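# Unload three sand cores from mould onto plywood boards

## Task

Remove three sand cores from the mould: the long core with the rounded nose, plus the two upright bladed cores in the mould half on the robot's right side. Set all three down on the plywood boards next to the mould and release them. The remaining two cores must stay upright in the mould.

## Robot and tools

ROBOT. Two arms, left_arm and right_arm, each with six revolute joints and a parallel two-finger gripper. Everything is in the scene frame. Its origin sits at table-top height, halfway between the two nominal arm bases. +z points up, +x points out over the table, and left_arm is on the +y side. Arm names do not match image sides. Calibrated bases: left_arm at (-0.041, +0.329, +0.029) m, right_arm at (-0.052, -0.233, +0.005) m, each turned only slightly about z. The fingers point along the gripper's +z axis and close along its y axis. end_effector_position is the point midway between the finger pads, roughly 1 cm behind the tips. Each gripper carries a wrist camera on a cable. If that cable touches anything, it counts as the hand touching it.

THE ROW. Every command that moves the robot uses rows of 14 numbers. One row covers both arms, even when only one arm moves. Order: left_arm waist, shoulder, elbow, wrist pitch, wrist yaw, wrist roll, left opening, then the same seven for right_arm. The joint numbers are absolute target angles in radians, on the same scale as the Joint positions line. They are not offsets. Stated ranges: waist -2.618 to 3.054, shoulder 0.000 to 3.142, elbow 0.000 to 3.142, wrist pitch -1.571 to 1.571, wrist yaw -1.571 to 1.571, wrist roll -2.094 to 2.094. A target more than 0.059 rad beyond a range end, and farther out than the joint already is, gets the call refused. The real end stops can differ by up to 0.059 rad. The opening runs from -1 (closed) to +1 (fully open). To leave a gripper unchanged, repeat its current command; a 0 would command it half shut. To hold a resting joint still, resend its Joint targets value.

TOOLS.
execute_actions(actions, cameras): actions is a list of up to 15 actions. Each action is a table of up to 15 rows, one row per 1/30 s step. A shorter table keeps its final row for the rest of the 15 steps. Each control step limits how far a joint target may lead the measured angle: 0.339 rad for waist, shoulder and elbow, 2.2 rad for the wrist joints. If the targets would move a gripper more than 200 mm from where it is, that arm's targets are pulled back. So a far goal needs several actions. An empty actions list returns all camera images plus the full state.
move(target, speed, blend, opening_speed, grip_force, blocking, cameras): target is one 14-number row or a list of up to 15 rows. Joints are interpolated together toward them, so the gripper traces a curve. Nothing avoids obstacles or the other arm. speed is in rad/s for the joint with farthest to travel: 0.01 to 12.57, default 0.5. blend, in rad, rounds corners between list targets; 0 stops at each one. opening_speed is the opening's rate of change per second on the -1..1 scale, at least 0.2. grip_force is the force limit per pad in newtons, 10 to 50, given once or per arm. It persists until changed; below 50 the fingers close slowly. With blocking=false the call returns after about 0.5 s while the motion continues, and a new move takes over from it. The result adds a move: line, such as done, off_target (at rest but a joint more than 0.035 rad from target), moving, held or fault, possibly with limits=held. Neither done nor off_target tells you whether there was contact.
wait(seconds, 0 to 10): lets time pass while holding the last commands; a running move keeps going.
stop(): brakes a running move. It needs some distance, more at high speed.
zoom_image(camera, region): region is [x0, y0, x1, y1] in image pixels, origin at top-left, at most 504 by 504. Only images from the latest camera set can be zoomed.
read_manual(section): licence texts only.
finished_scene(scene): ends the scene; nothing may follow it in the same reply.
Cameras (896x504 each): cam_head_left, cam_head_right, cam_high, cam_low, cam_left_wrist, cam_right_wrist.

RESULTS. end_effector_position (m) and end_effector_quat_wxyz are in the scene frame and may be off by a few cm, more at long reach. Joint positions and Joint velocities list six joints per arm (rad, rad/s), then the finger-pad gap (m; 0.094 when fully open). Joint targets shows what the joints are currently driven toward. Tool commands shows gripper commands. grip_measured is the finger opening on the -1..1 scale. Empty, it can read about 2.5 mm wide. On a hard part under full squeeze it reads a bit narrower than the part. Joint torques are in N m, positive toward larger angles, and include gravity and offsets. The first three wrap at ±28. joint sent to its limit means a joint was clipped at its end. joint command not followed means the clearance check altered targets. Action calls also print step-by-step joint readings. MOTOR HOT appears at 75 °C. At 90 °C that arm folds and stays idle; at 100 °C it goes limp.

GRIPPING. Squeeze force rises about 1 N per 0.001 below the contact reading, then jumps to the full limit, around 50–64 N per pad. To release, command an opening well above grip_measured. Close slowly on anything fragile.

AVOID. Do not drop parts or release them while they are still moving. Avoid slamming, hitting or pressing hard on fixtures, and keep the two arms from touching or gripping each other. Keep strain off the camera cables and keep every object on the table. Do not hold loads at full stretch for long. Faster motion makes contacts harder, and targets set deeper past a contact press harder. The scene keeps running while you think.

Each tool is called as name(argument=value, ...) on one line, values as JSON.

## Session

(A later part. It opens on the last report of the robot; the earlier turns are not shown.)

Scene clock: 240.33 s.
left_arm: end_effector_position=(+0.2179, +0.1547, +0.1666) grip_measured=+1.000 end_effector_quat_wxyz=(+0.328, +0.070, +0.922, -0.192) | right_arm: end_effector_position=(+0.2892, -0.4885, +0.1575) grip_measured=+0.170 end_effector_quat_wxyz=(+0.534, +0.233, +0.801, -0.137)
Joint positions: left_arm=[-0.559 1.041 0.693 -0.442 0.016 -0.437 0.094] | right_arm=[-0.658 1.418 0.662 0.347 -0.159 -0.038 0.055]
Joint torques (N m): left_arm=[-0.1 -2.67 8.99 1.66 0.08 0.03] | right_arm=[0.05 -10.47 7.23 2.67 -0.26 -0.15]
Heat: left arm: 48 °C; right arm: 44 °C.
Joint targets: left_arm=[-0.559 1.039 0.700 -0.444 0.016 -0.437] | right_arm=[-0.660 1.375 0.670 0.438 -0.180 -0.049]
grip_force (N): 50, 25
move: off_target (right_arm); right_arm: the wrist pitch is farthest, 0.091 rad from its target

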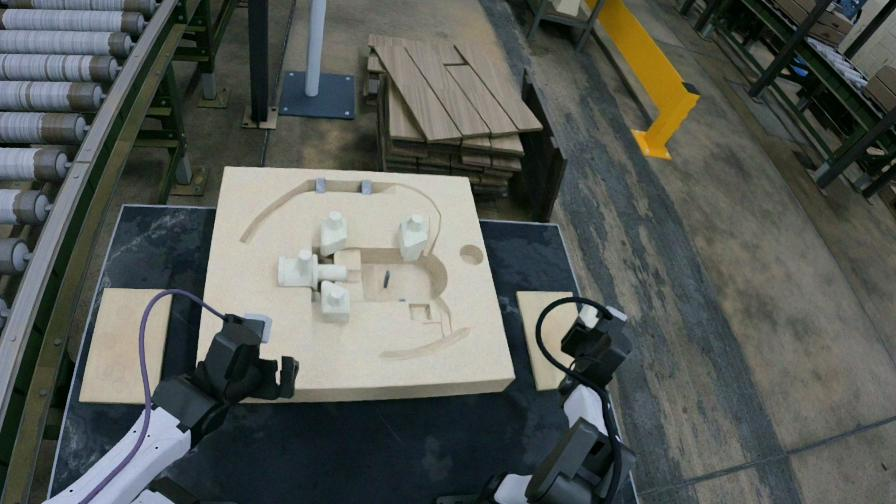

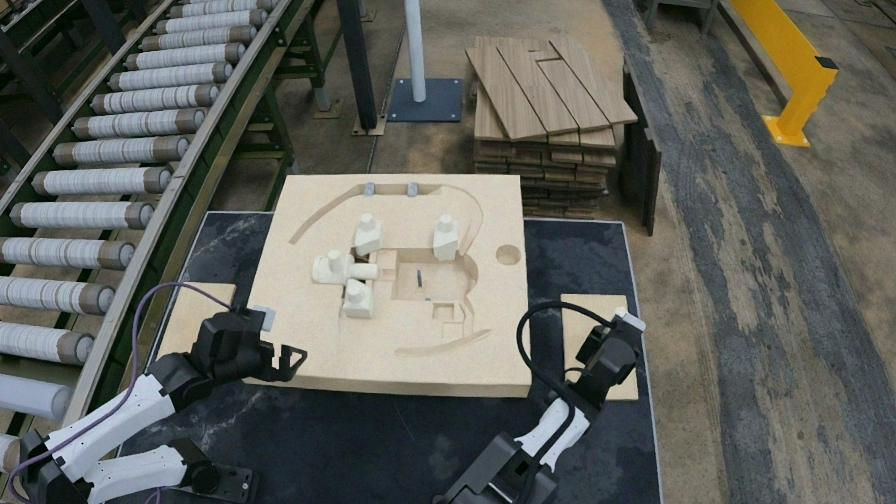

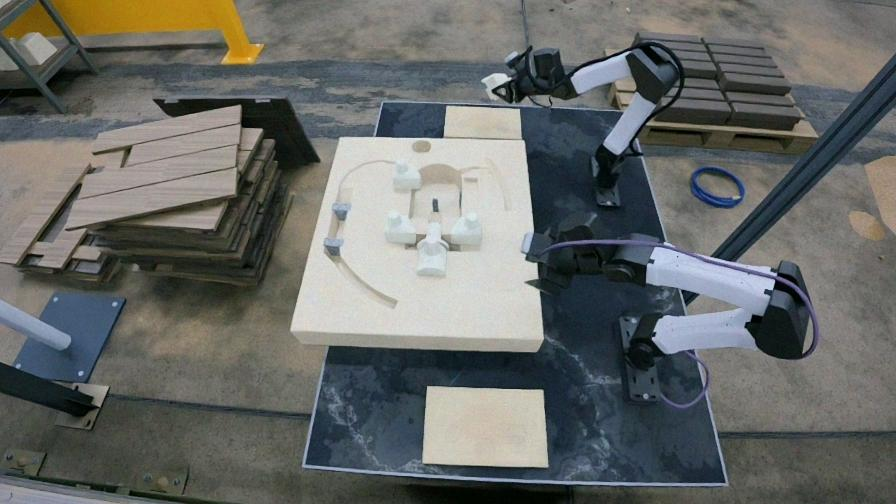

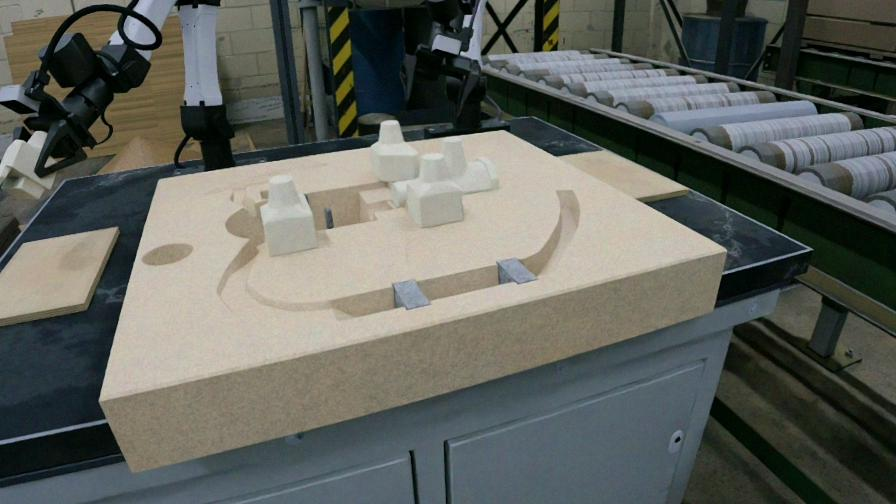

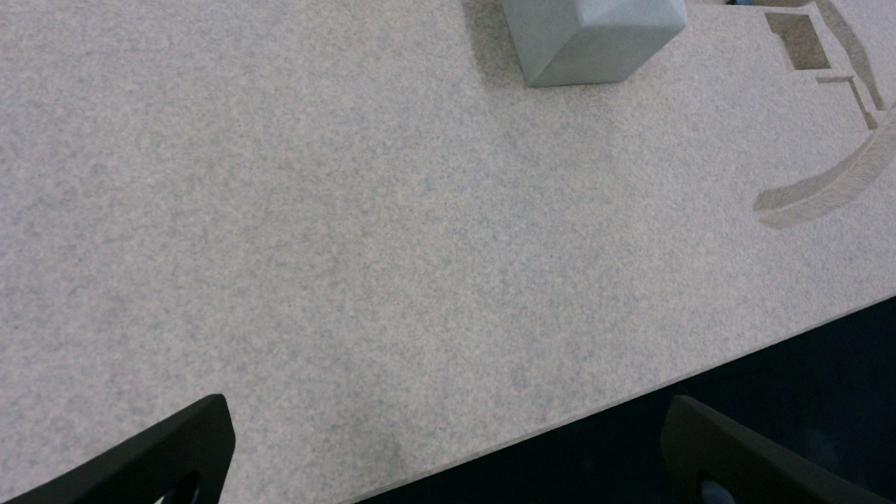

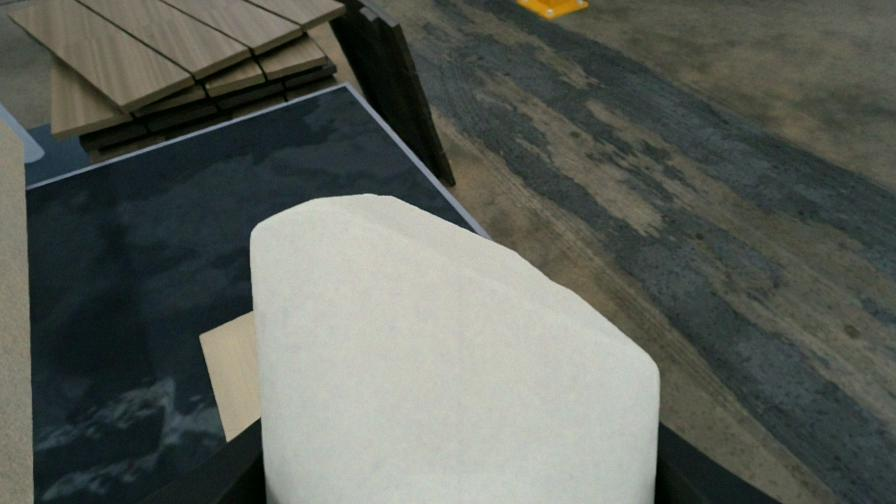

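zoom_image(camera="cam_head_right", region=[520, 270, 680, 430])

zoom_image(camera="cam_low", region=[0, 60, 180, 340])

zoom_image(camera="cam_high", region=[430, 40, 570, 150])

Scaled by 3.150 from the camera's 896x504 image, which has a finer 1280x720 frame.

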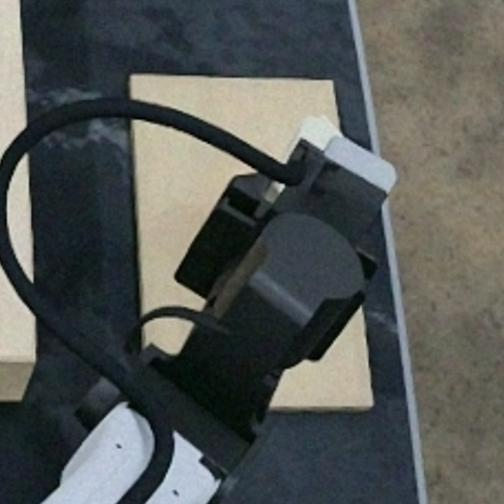

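Scaled by 1.800 from the camera's 896x504 image, which has a finer 1280x720 frame.

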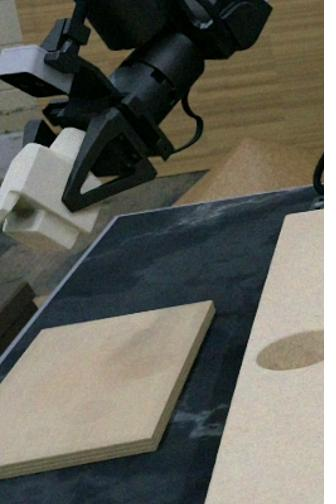

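Scaled by 3.600 from the camera's 896x504 image, which has a finer 1280x720 frame.

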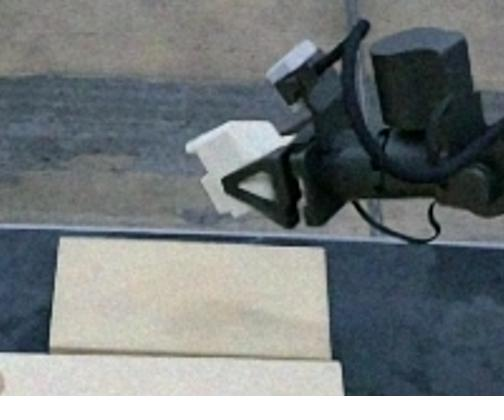

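move(target=[-0.559,1.039,0.700,-0.444,0.016,-0.437,1,-0.660,1.79,0.460,1.20,-0.195,-0.06,-0.3], speed=0.5, cameras=["cam_head_right","cam_high","cam_right_wrist","cam_low"])

zoom_image(camera="cam_head_right", region=[520, 270, 680, 430])

zoom_image(camera="cam_high", region=[430, 40, 570, 150])

Scene clock: 263.40 s.
left_arm: end_effector_position=(+0.2179, +0.1547, +0.1666) grip_measured=+1.000 end_effector_quat_wxyz=(+0.328, +0.070, +0.922, -0.192) | right_arm: end_effector_position=(+0.2961, -0.4906, +0.0953) grip_measured=+0.170 end_effector_quat_wxyz=(+0.600, +0.200, +0.757, -0.165)
Joint positions: left_arm=[-0.559 1.041 0.693 -0.442 0.016 -0.437 0.094] | right_arm=[-0.658 1.792 0.453 1.108 -0.176 -0.05 0.055]
Joint torques (N m): left_arm=[-0.12 -2.54 9.01 1.64 0.07 0.03] | right_arm=[-0.03 -7.72 5.19 2.78 -0.23 -0.18]
Motor temperatures (°C): left_arm=[23 34 48 37 22 23 25] | right_arm=[25 45 43 42 21 25 23]
Heat: left arm: 48 °C; right arm: 45 °C.
Joint targets: left_arm=[-0.559 1.039 0.700 -0.444 0.016 -0.437] | right_arm=[-0.660 1.790 0.460 1.200 -0.195 -0.060]
grip_force (N): 50, 25
move: off_target (right_arm); right_arm: the wrist pitch is farthest, 0.092 rad from its target
Images, in order (width x height): cam_head_right 896x504, cam_high 896x504, cam_low 896x504, cam_right_wrist 896x504.

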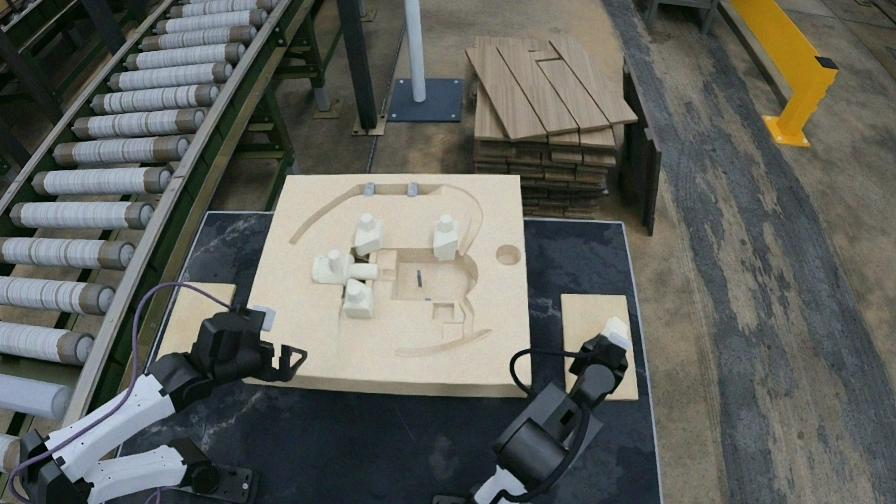

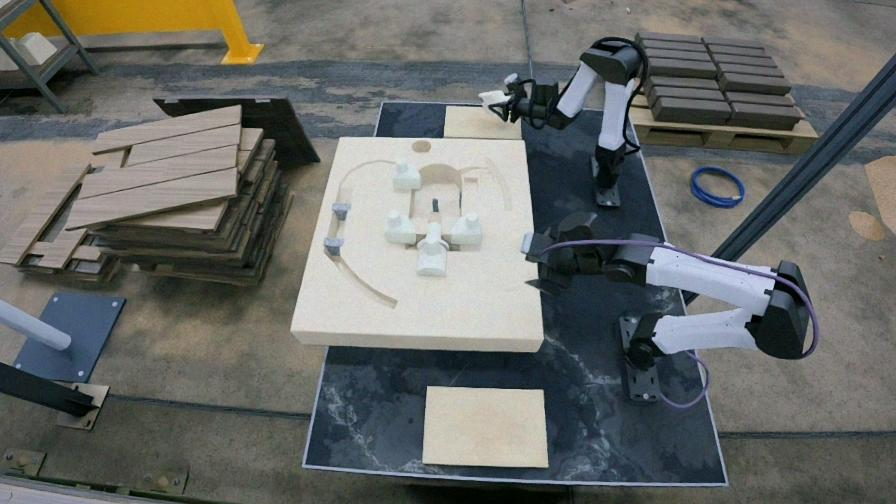

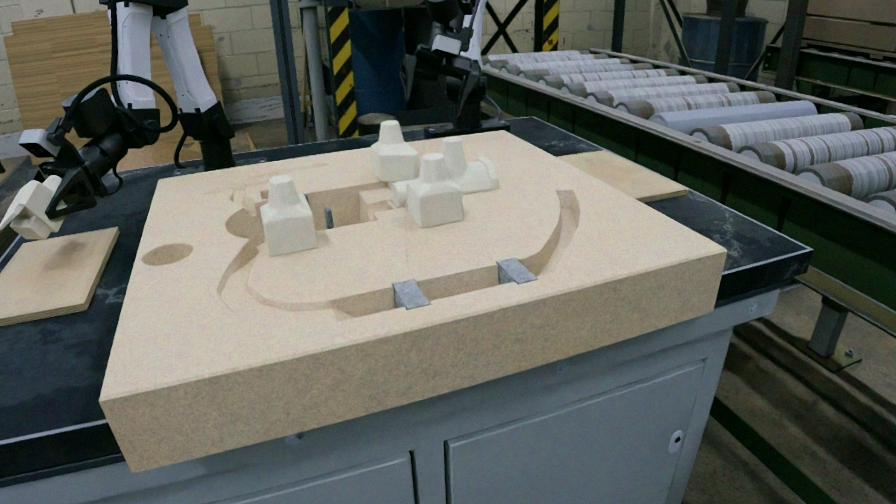

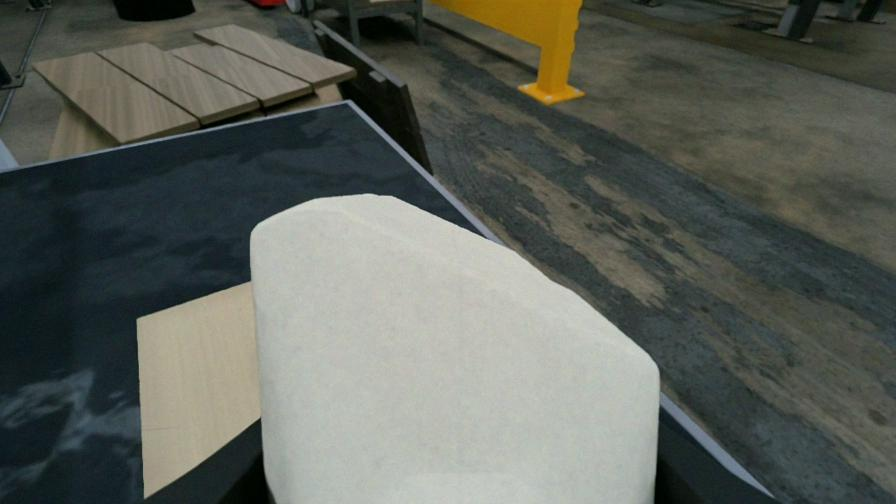

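Scaled by 3.150 from the camera's 896x504 image, which has a finer 1280x720 frame.

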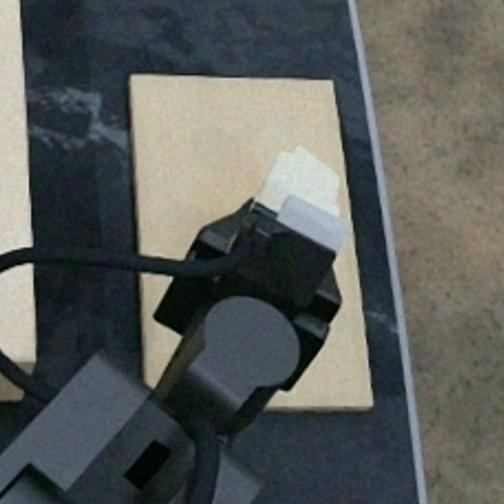

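Scaled by 3.600 from the camera's 896x504 image, which has a finer 1280x720 frame.

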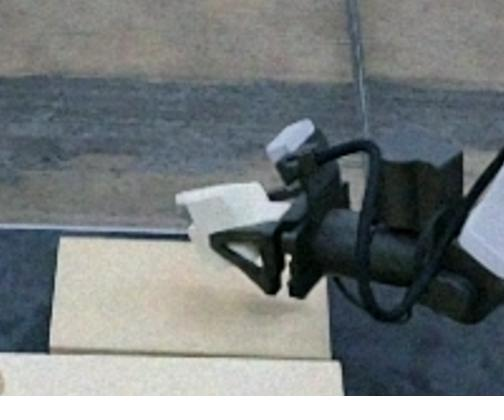

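move(target=[-0.559,1.039,0.700,-0.444,0.016,-0.437,1,-0.630,1.986,0.447,1.406,-0.195,-0.06,-0.3], speed=0.3, cameras=["cam_head_right","cam_high","cam_right_wrist","cam_low"])

zoom_image(camera="cam_low", region=[0, 60, 180, 340])

zoom_image(camera="cam_high", region=[430, 40, 570, 150])

Scene clock: 276.27 s.
left_arm: end_effector_position=(+0.2179, +0.1547, +0.1666) grip_measured=+1.000 end_effector_quat_wxyz=(+0.328, +0.070, +0.922, -0.192) | right_arm: end_effector_position=(+0.3016, -0.4819, +0.0569) grip_measured=+0.170 end_effector_quat_wxyz=(+0.597, +0.193, +0.763, -0.155)
Joint positions: left_arm=[-0.559 1.041 0.693 -0.442 0.016 -0.437 0.094] | right_arm=[-0.635 1.987 0.442 1.299 -0.177 -0.051 0.055]
Joint torques (N m): left_arm=[-0.1 -2.65 9.06 1.64 0.07 0.03] | right_arm=[0.73 -8.24 3.92 2.86 -0.27 -0.18]
Heat: left arm: 48 °C; right arm: 44 °C.
Joint targets: left_arm=[-0.559 1.039 0.700 -0.444 0.016 -0.437] | right_arm=[-0.630 1.986 0.447 1.406 -0.195 -0.060]
grip_force (N): 50, 25
move: off_target (right_arm); right_arm: the wrist pitch is farthest, 0.107 rad from its target
Images, in order (width x height): cam_head_right 896x504, cam_high 896x504, cam_low 896x504, cam_right_wrist 896x504.

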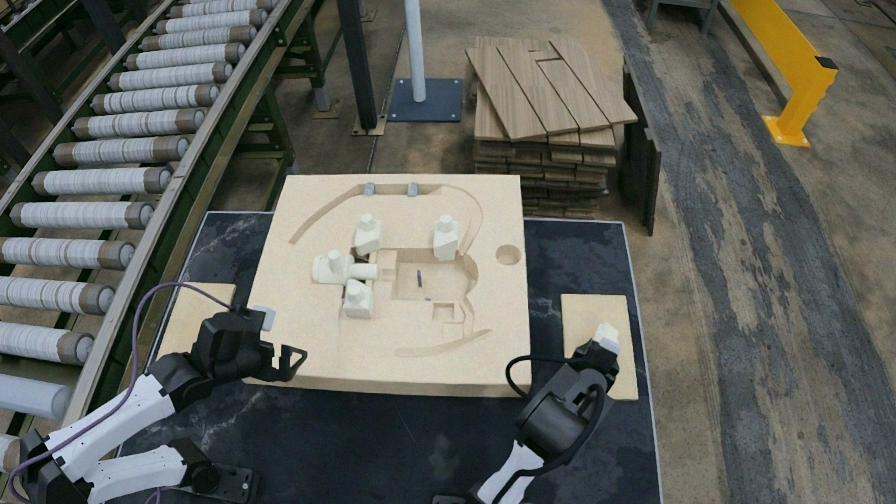

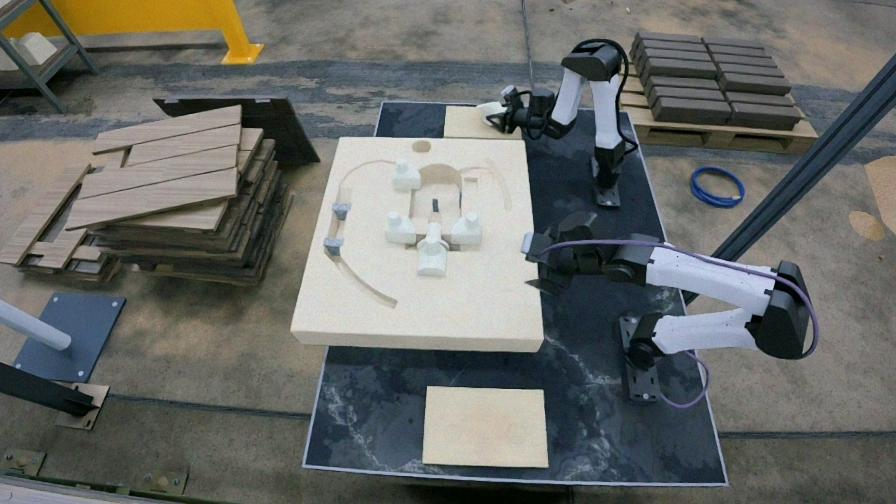

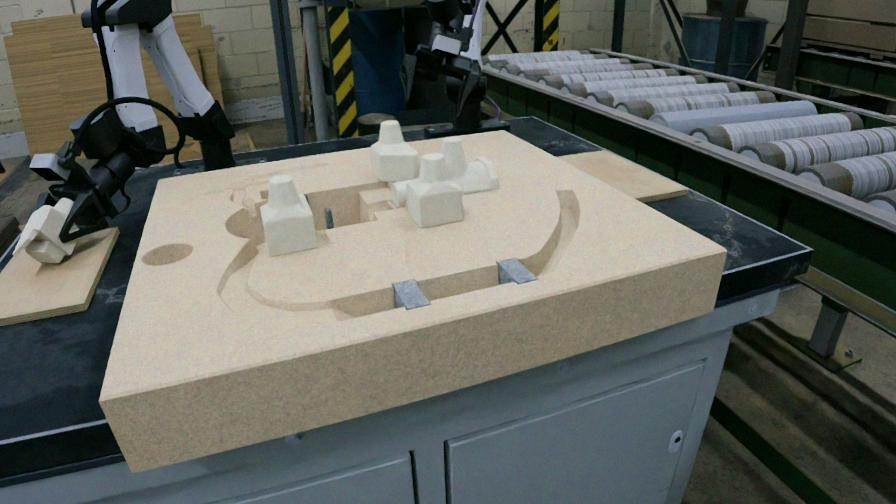

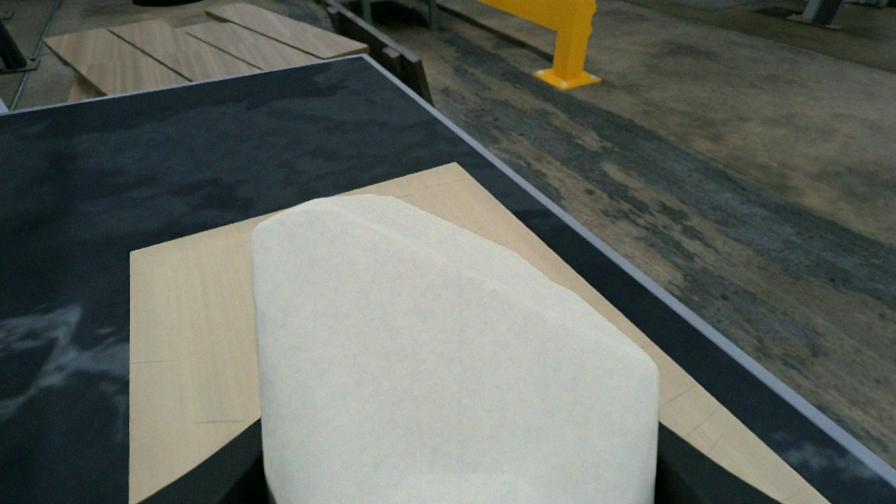

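Scaled by 1.800 from the camera's 896x504 image, which has a finer 1280x720 frame.

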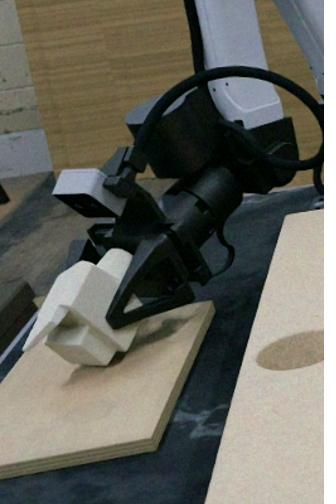

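Scaled by 3.600 from the camera's 896x504 image, which has a finer 1280x720 frame.

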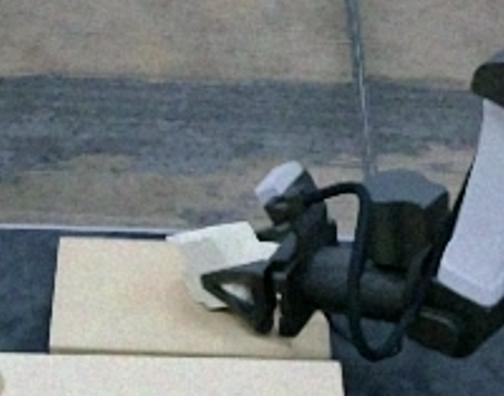

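move(target=[[-0.559,1.039,0.700,-0.444,0.016,-0.437,1,-0.630,2.07,0.449,1.485,-0.195,-0.06,-0.3],[-0.559,1.039,0.700,-0.444,0.016,-0.437,1,-0.630,2.122,0.453,1.54,-0.195,-0.06,-0.3]], speed=0.1, grip_force=[50,12], cameras=["cam_high","cam_right_wrist","cam_low"])

zoom_image(camera="cam_low", region=[0, 60, 180, 340])

zoom_image(camera="cam_high", region=[430, 40, 570, 150])

Scene clock: 283.30 s.
left_arm: end_effector_position=(+0.2179, +0.1547, +0.1666) grip_measured=+1.000 end_effector_quat_wxyz=(+0.328, +0.070, +0.922, -0.192) | right_arm: end_effector_position=(+0.3053, -0.4826, +0.0446) grip_measured=+0.172 end_effector_quat_wxyz=(+0.597, +0.187, +0.765, -0.154)
Joint positions: left_arm=[-0.559 1.041 0.693 -0.442 0.016 -0.437 0.094] | right_arm=[-0.635 2.064 0.459 1.359 -0.187 -0.059 0.055]
Joint torques (N m): left_arm=[-0.12 -2.66 9.02 1.64 0.07 0.03] | right_arm=[0.76 -2.71 2.76 3.56 -0.11 -0.05]
Motor temperatures (°C): left_arm=[23 34 48 37 22 23 25] | right_arm=[25 43 41 48 21 25 23]
Heat: left arm: 48 °C; right arm: 48 °C.
Joint targets: left_arm=[-0.559 1.039 0.700 -0.444 0.016 -0.437] | right_arm=[-0.630 2.122 0.453 1.540 -0.195 -0.060]
grip_force (N): 50, 12
move: off_target (right_arm); right_arm: the wrist pitch is farthest, 0.181 rad from its target
Images, in order (width x height): cam_high 896x504, cam_low 896x504, cam_right_wrist 896x504.

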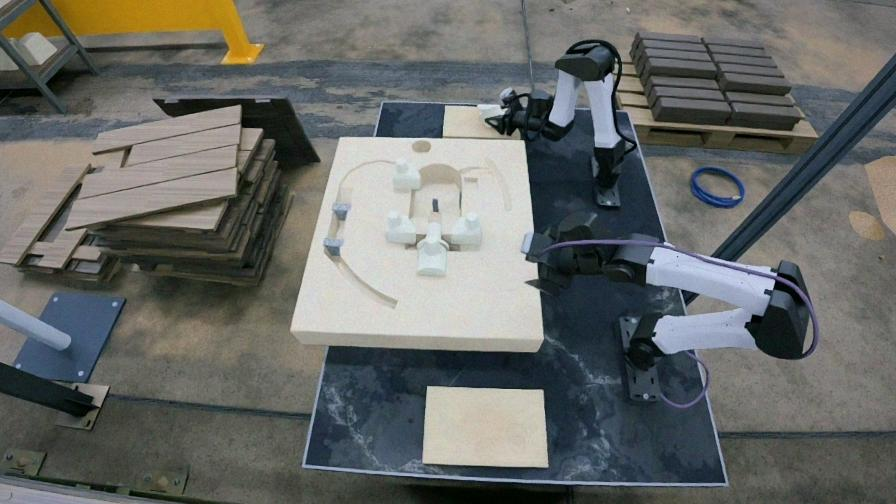

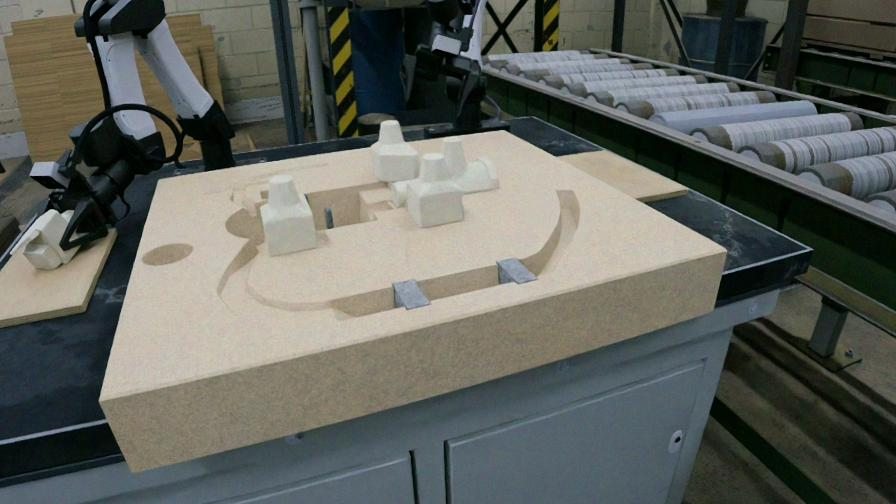

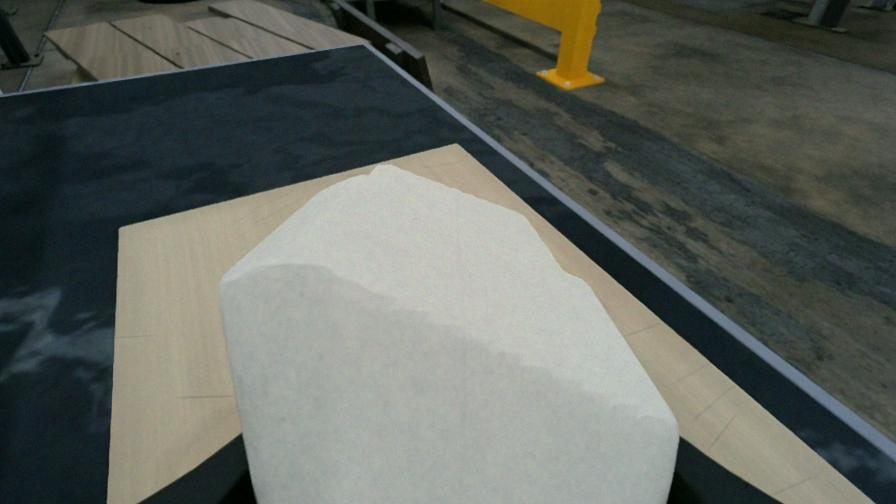

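Scaled by 1.800 from the camera's 896x504 image, which has a finer 1280x720 frame.

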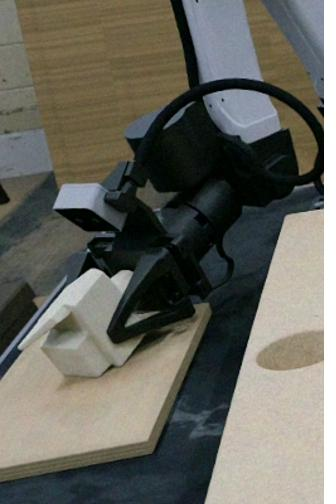

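Scaled by 3.600 from the camera's 896x504 image, which has a finer 1280x720 frame.

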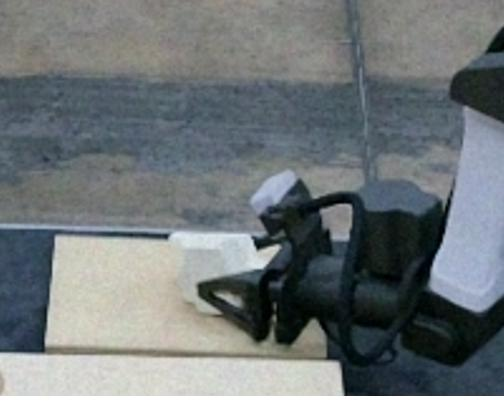

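move(target=[-0.559,1.039,0.700,-0.444,0.016,-0.437,1,-0.630,2.19,0.470,1.54,-0.195,-0.06,-0.3], speed=0.1, grip_force=[50,10], cameras=["cam_high","cam_right_wrist","cam_low"])

zoom_image(camera="cam_low", region=[0, 60, 180, 340])

zoom_image(camera="cam_high", region=[430, 40, 570, 150])

Scene clock: 289.30 s.
left_arm: end_effector_position=(+0.2179, +0.1547, +0.1666) grip_measured=+1.000 end_effector_quat_wxyz=(+0.328, +0.070, +0.922, -0.192) | right_arm: end_effector_position=(+0.3145, -0.4883, +0.0429) grip_measured=+0.172 end_effector_quat_wxyz=(+0.602, +0.183, +0.762, -0.153)
Joint positions: left_arm=[-0.559 1.041 0.693 -0.442 0.016 -0.437 0.094] | right_arm=[-0.635 2.101 0.503 1.364 -0.195 -0.059 0.055]
Joint torques (N m): left_arm=[-0.14 -2.63 9.05 1.65 0.07 0.03] | right_arm=[0.8 -0.13 0.72 3.51 -0.04 -0.11]
Heat: left arm: 48 °C; right arm: 51 °C.
Joint targets: left_arm=[-0.559 1.039 0.700 -0.444 0.016 -0.437] | right_arm=[-0.630 2.190 0.470 1.540 -0.195 -0.060]
grip_force (N): 50, 10
move: off_target (right_arm); right_arm: the wrist pitch is farthest, 0.176 rad from its target
Images, in order (width x height): cam_high 896x504, cam_low 896x504, cam_right_wrist 896x504.

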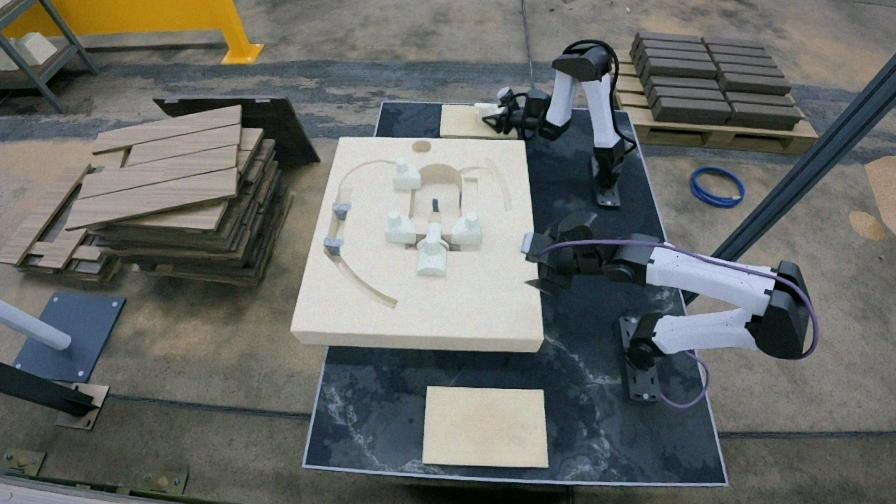

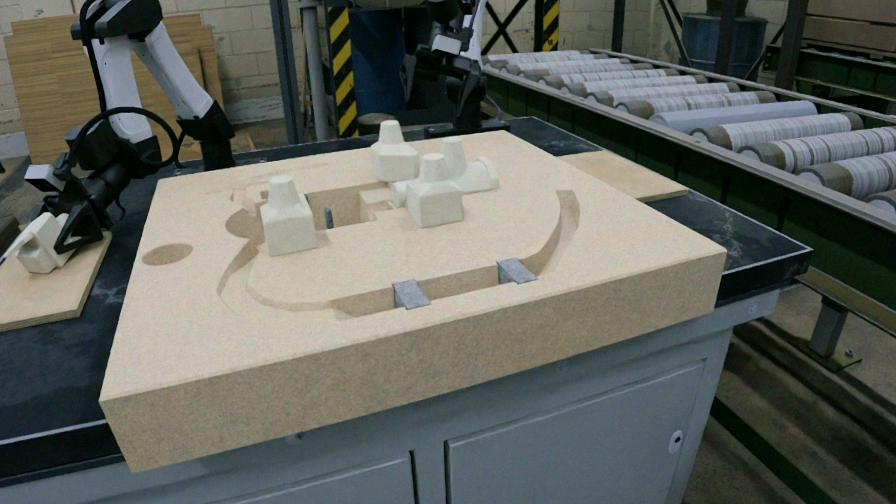

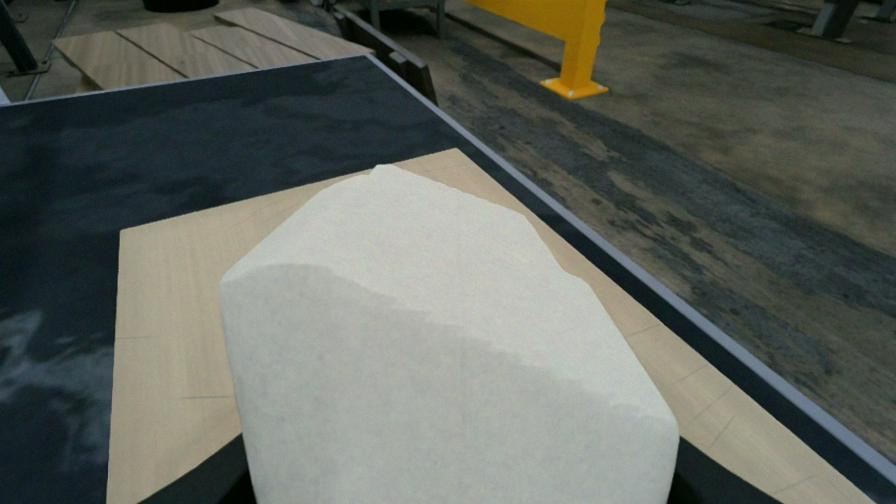

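Scaled by 1.800 from the camera's 896x504 image, which has a finer 1280x720 frame.

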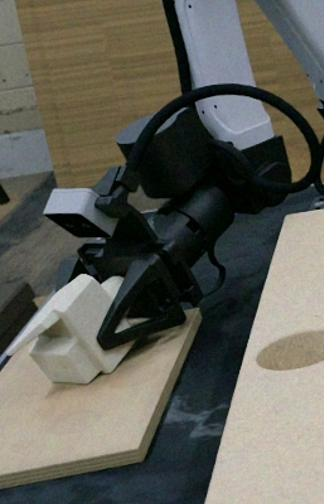

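Scaled by 3.600 from the camera's 896x504 image, which has a finer 1280x720 frame.

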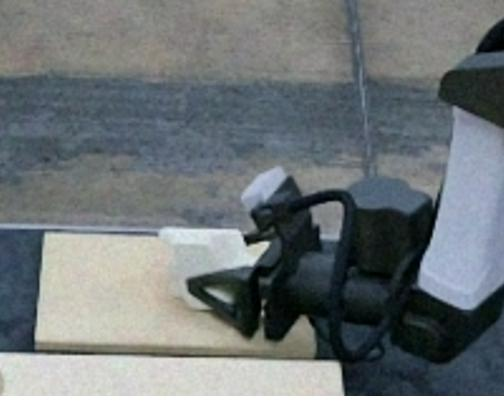

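move(target=[-0.559,1.039,0.700,-0.444,0.016,-0.437,1,-0.630,2.14,0.490,1.50,-0.195,-0.06,0.7], speed=0.1, opening_speed=0.5, cameras=["cam_high","cam_right_wrist","cam_low"])

zoom_image(camera="cam_low", region=[0, 60, 180, 340])

Scene clock: 295.37 s.
left_arm: end_effector_position=(+0.2179, +0.1547, +0.1666) grip_measured=+1.000 end_effector_quat_wxyz=(+0.328, +0.070, +0.922, -0.192) | right_arm: end_effector_position=(+0.3125, -0.4839, +0.0310) grip_measured=+0.698 end_effector_quat_wxyz=(+0.590, +0.183, +0.773, -0.148)
Joint positions: left_arm=[-0.559 1.041 0.693 -0.442 0.016 -0.437 0.094] | right_arm=[-0.629 2.12 0.496 1.355 -0.195 -0.067 0.08]
Joint torques (N m): left_arm=[-0.12 -2.62 9.06 1.66 0.08 0.04] | right_arm=[0.17 -6.87 2.58 3.24 -0.05 -0.03]
Motor temperatures (°C): left_arm=[23 34 48 38 22 23 25] | right_arm=[25 41 39 54 21 24 22]
Heat: left arm: 48 °C; right arm: 54 °C.
Joint targets: left_arm=[-0.559 1.039 0.700 -0.444 0.016 -0.437] | right_arm=[-0.630 2.140 0.490 1.500 -0.195 -0.060]
grip_force (N): 50, 10
move: off_target (right_arm); right_arm: the wrist pitch is farthest, 0.145 rad from its target
Images, in order (width x height): cam_high 896x504, cam_low 896x504, cam_right_wrist 896x504.

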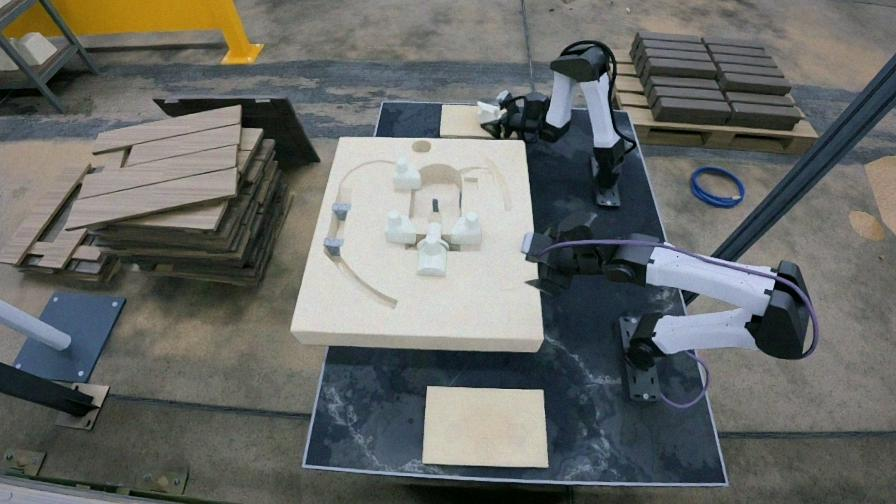

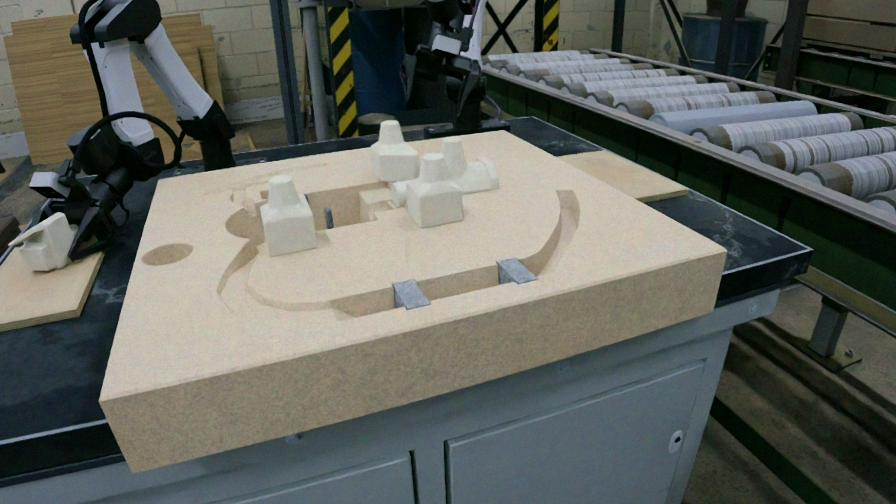

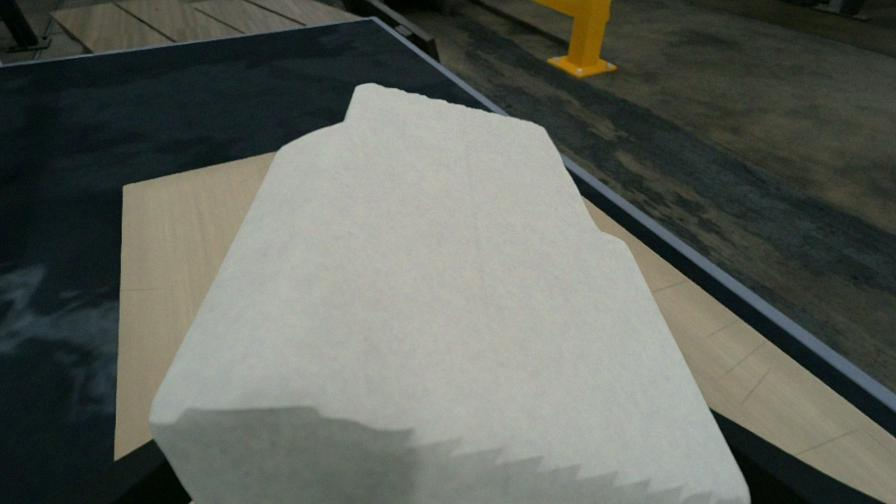

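Scaled by 1.800 from the camera's 896x504 image, which has a finer 1280x720 frame.

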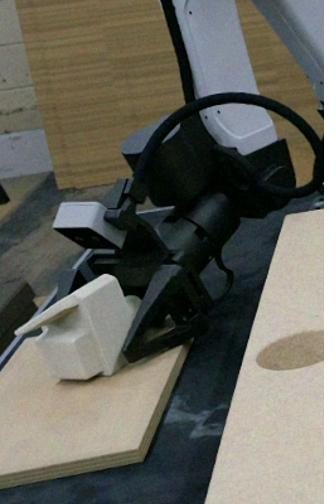

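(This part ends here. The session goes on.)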